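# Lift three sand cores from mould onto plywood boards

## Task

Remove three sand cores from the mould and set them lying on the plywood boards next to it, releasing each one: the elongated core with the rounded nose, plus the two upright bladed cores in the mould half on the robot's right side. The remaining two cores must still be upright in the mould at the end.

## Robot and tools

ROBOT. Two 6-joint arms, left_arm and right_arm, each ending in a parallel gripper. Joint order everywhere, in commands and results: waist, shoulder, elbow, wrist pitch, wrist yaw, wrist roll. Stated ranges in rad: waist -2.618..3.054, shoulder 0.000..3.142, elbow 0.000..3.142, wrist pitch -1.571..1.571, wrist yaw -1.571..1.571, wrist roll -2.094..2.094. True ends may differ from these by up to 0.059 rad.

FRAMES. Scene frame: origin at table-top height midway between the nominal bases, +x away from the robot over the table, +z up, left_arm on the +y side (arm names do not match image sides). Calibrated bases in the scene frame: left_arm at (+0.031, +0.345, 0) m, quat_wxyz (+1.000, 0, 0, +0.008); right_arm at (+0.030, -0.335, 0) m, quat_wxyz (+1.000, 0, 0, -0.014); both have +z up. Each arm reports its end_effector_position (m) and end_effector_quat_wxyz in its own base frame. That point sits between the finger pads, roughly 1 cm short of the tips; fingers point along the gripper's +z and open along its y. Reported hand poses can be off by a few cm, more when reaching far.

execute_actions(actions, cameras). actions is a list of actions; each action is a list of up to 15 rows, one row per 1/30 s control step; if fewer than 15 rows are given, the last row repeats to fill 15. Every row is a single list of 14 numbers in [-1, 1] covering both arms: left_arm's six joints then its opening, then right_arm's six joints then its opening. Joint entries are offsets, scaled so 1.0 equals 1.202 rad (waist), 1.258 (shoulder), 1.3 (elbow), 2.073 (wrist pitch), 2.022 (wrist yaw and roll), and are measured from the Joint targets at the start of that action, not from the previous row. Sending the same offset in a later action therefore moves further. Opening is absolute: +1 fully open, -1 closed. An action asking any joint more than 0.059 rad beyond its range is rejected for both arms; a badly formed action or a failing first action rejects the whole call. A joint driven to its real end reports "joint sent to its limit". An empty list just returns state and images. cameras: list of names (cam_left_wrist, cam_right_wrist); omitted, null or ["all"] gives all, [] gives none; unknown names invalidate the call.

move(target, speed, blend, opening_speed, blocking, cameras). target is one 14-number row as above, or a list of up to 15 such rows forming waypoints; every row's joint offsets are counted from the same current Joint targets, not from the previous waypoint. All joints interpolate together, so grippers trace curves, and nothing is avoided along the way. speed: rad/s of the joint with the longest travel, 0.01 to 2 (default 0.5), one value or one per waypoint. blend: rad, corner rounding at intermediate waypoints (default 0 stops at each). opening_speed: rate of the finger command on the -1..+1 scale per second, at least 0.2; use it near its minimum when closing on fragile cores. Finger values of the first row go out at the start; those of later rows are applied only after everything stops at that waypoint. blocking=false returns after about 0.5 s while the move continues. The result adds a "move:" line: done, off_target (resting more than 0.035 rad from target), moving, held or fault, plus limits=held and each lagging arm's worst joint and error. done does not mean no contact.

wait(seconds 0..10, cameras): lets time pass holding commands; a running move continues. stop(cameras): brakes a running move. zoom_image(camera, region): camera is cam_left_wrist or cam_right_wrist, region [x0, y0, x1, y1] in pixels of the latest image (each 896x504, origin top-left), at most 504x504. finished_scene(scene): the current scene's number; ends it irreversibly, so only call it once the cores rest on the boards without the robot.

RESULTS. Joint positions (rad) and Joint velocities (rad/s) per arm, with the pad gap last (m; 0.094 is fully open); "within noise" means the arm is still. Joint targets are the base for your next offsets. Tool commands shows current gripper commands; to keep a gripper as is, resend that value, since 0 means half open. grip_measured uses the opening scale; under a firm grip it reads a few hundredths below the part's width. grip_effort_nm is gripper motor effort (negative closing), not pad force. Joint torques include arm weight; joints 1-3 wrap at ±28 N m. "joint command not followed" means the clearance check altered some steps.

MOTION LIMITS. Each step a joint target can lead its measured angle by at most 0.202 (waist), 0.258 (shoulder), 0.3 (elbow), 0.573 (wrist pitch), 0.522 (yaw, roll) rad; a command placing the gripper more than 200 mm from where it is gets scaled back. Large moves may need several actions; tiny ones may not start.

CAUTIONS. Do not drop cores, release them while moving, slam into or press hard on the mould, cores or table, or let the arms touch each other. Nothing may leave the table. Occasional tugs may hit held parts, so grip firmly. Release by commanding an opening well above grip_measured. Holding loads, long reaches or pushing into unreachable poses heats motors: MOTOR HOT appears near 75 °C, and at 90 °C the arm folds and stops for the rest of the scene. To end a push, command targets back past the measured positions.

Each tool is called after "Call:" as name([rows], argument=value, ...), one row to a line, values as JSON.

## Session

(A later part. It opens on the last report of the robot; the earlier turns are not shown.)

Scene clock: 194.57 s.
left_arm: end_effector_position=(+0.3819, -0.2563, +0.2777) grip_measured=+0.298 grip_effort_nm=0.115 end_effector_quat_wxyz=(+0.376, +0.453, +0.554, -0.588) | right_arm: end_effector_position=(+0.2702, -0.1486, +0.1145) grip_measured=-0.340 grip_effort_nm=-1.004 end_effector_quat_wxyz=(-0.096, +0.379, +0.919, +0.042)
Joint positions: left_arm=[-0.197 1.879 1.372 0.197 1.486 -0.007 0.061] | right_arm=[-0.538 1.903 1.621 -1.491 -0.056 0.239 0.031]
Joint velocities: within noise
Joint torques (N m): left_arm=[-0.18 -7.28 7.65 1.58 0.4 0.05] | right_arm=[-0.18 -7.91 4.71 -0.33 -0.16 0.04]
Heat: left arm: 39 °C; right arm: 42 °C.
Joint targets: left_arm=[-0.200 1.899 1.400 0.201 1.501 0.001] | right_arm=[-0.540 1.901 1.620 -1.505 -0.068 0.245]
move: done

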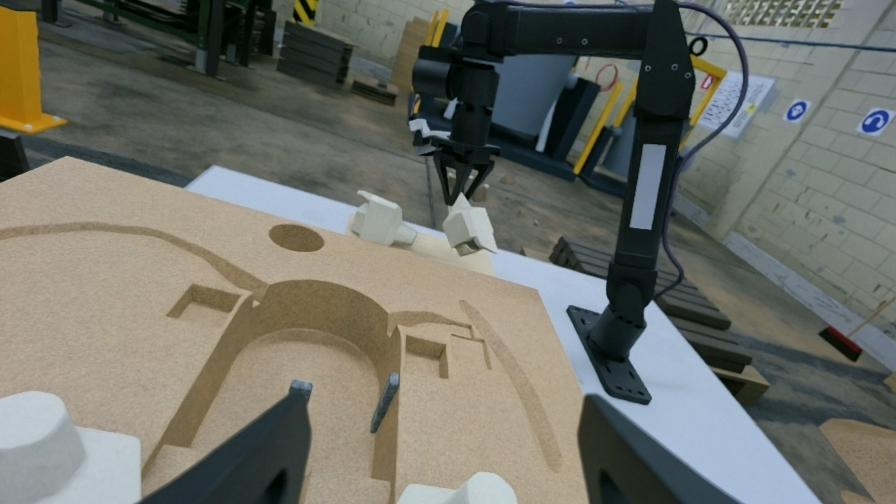

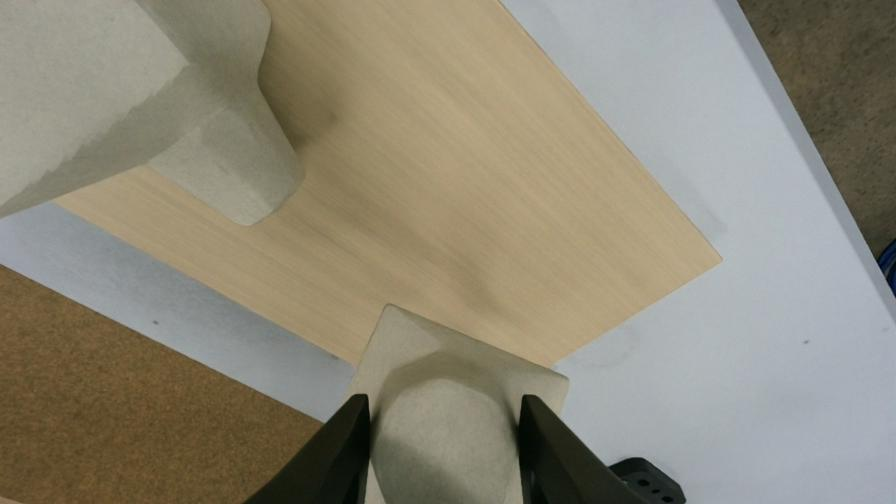

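Call:
move([
  [0,0,0,0,0,0,0.3, 0.016,0.081,0.021,0.009,0,0,-0.7],
  [0,0,0,0,0,0,0.3, 0.016,0.118,0,0.022,0,0,-0.7],
], speed=[0.15,0.08], blend=[0.02,0], cameras=["cam_left_wrist"])

Call:
zoom_image(camera="cam_left_wrist", region=[320, 130, 570, 310])

Scene clock: 201.60 s.
left_arm: end_effector_position=(+0.3819, -0.2563, +0.2777) grip_measured=+0.298 grip_effort_nm=0.115 end_effector_quat_wxyz=(+0.376, +0.453, +0.554, -0.588) | right_arm: end_effector_position=(+0.2767, -0.1487, +0.0755) grip_measured=-0.340 grip_effort_nm=-1.004 end_effector_quat_wxyz=(-0.140, +0.374, +0.915, +0.049)
Joint positions: left_arm=[-0.197 1.879 1.372 0.197 1.486 -0.007 0.061] | right_arm=[-0.529 2.03 1.621 -1.454 -0.058 0.239 0.031]
Joint velocities: within noise
Joint torques (N m): left_arm=[-0.08 -7.21 7.68 1.6 0.4 0.02] | right_arm=[0.72 -6.95 4.53 -0.42 -0.14 0.03]
Heat: left arm: 39 °C; right arm: 41 °C.
Joint targets: left_arm=[-0.200 1.899 1.400 0.201 1.501 0.001] | right_arm=[-0.521 2.050 1.620 -1.459 -0.068 0.245]
move: done
Images, in order (width x height): cam_left_wrist 896x504.

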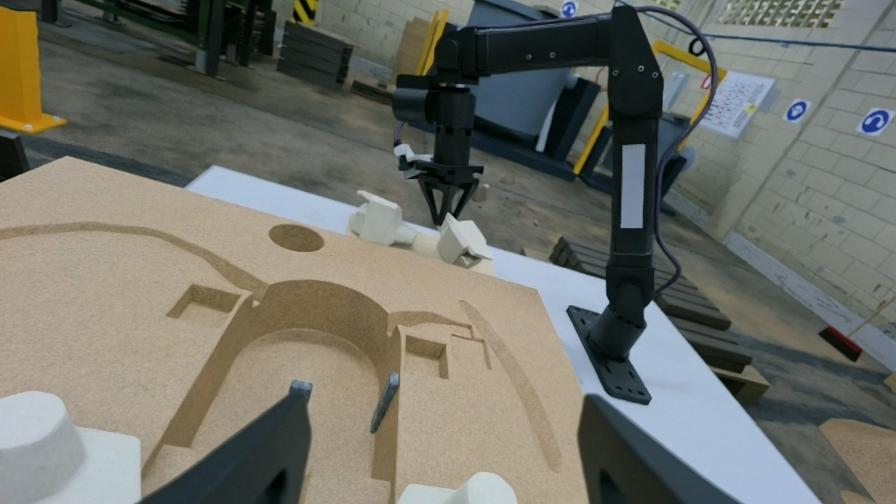

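Scaled by 2.016.

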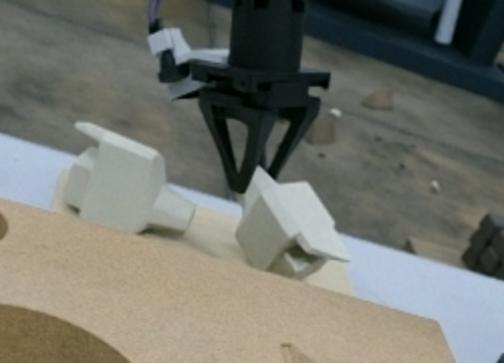

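Call:
move([
  [0,0,0,0,0,0,0.3, 0,0.02,-0.03,-0.018,0,0,-0.7],
  [0,0,0,0,0,0,0.3, 0,0.02,-0.03,-0.018,0,0,-0.05],
], speed=0.08, opening_speed=0.2, cameras=["cam_left_wrist"])

Call:
zoom_image(camera="cam_left_wrist", region=[320, 130, 570, 310])

Scene clock: 209.17 s.
left_arm: end_effector_position=(+0.3819, -0.2563, +0.2777) grip_measured=+0.298 grip_effort_nm=0.110 end_effector_quat_wxyz=(+0.376, +0.453, +0.554, -0.588) | right_arm: end_effector_position=(+0.2643, -0.1396, +0.0629) grip_measured=-0.053 grip_effort_nm=0.183 end_effector_quat_wxyz=(-0.180, +0.374, +0.908, +0.059)
Joint positions: left_arm=[-0.197 1.879 1.372 0.197 1.486 -0.007 0.061] | right_arm=[-0.529 2.062 1.591 -1.476 -0.066 0.239 0.044]
Joint velocities: within noise
Joint torques (N m): left_arm=[-0.16 -7.25 7.64 1.59 0.42 0.04] | right_arm=[0.68 -7.62 3.74 -0.71 -0.06 0.03]
Heat: left arm: 39 °C; right arm: 40 °C.
Joint targets: left_arm=[-0.200 1.899 1.400 0.201 1.500 0.001] | right_arm=[-0.521 2.075 1.581 -1.497 -0.068 0.245]
move: done
Images, in order (width x height): cam_left_wrist 896x504.

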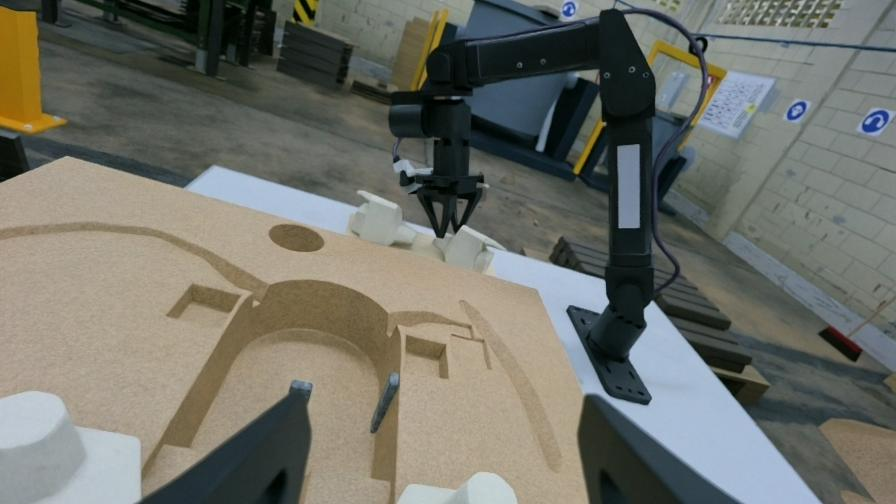

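Scaled by 2.016.

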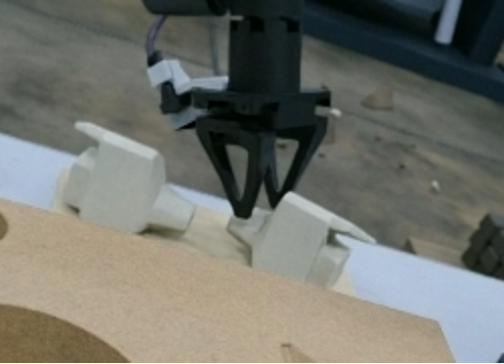

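Call:
move([
  [0,0,0,0,0,0,0.3, 0,-0.089,-0.02,0,0,0,0.1],
  [0,0,0,0,0,0,0.3, 0,-0.32,0.09,-0.01,0,0,0.1],
], speed=[0.2,0.5], blend=[0.05,0], opening_speed=0.5)

Scene clock: 212.77 s.
left_arm: end_effector_position=(+0.3819, -0.2563, +0.2777) grip_measured=+0.298 grip_effort_nm=0.110 end_effector_quat_wxyz=(+0.376, +0.453, +0.554, -0.588) | right_arm: end_effector_position=(+0.2744, -0.1455, +0.1930) grip_measured=+0.097 grip_effort_nm=0.178 end_effector_quat_wxyz=(+0.037, +0.373, +0.927, +0.028)
Joint positions: left_arm=[-0.197 1.879 1.372 0.197 1.486 -0.007 0.061] | right_arm=[-0.529 1.682 1.68 -1.504 -0.066 0.239 0.052]
Joint velocities: within noise
Joint torques (N m): left_arm=[-0.16 -7.27 7.64 1.59 0.4 0.04] | right_arm=[0.72 -6.95 6.27 0.09 -0.06 0.03]
Heat: left arm: 39 °C; right arm: 40 °C.
Joint targets: left_arm=[-0.200 1.899 1.400 0.201 1.500 0.001] | right_arm=[-0.521 1.672 1.698 -1.517 -0.068 0.245]
move: done

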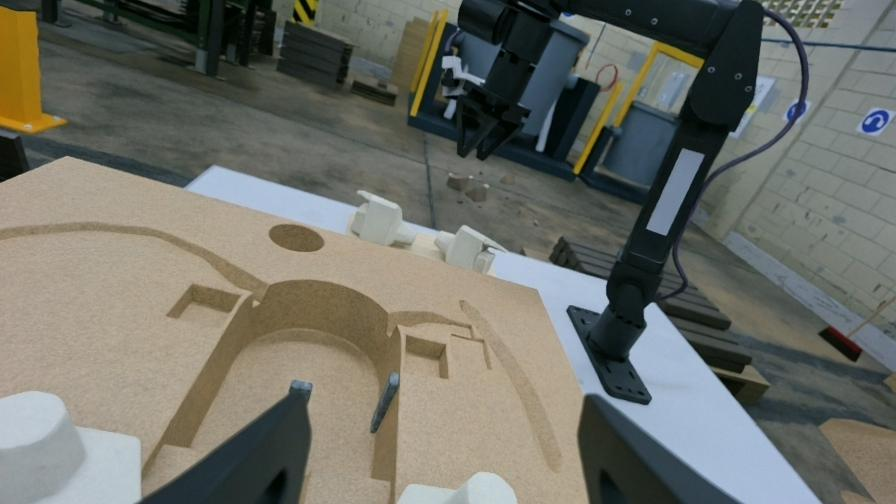

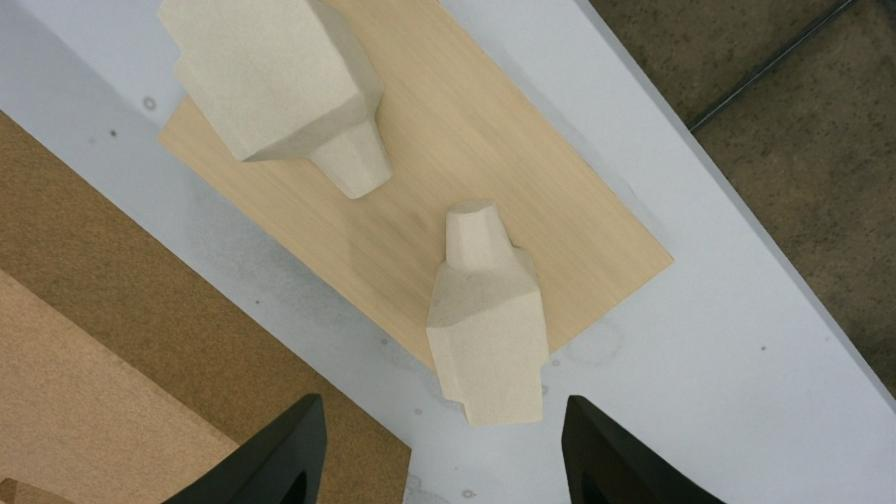

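Call:
finished_scene(scene=2)

The scene is finished: the task was done.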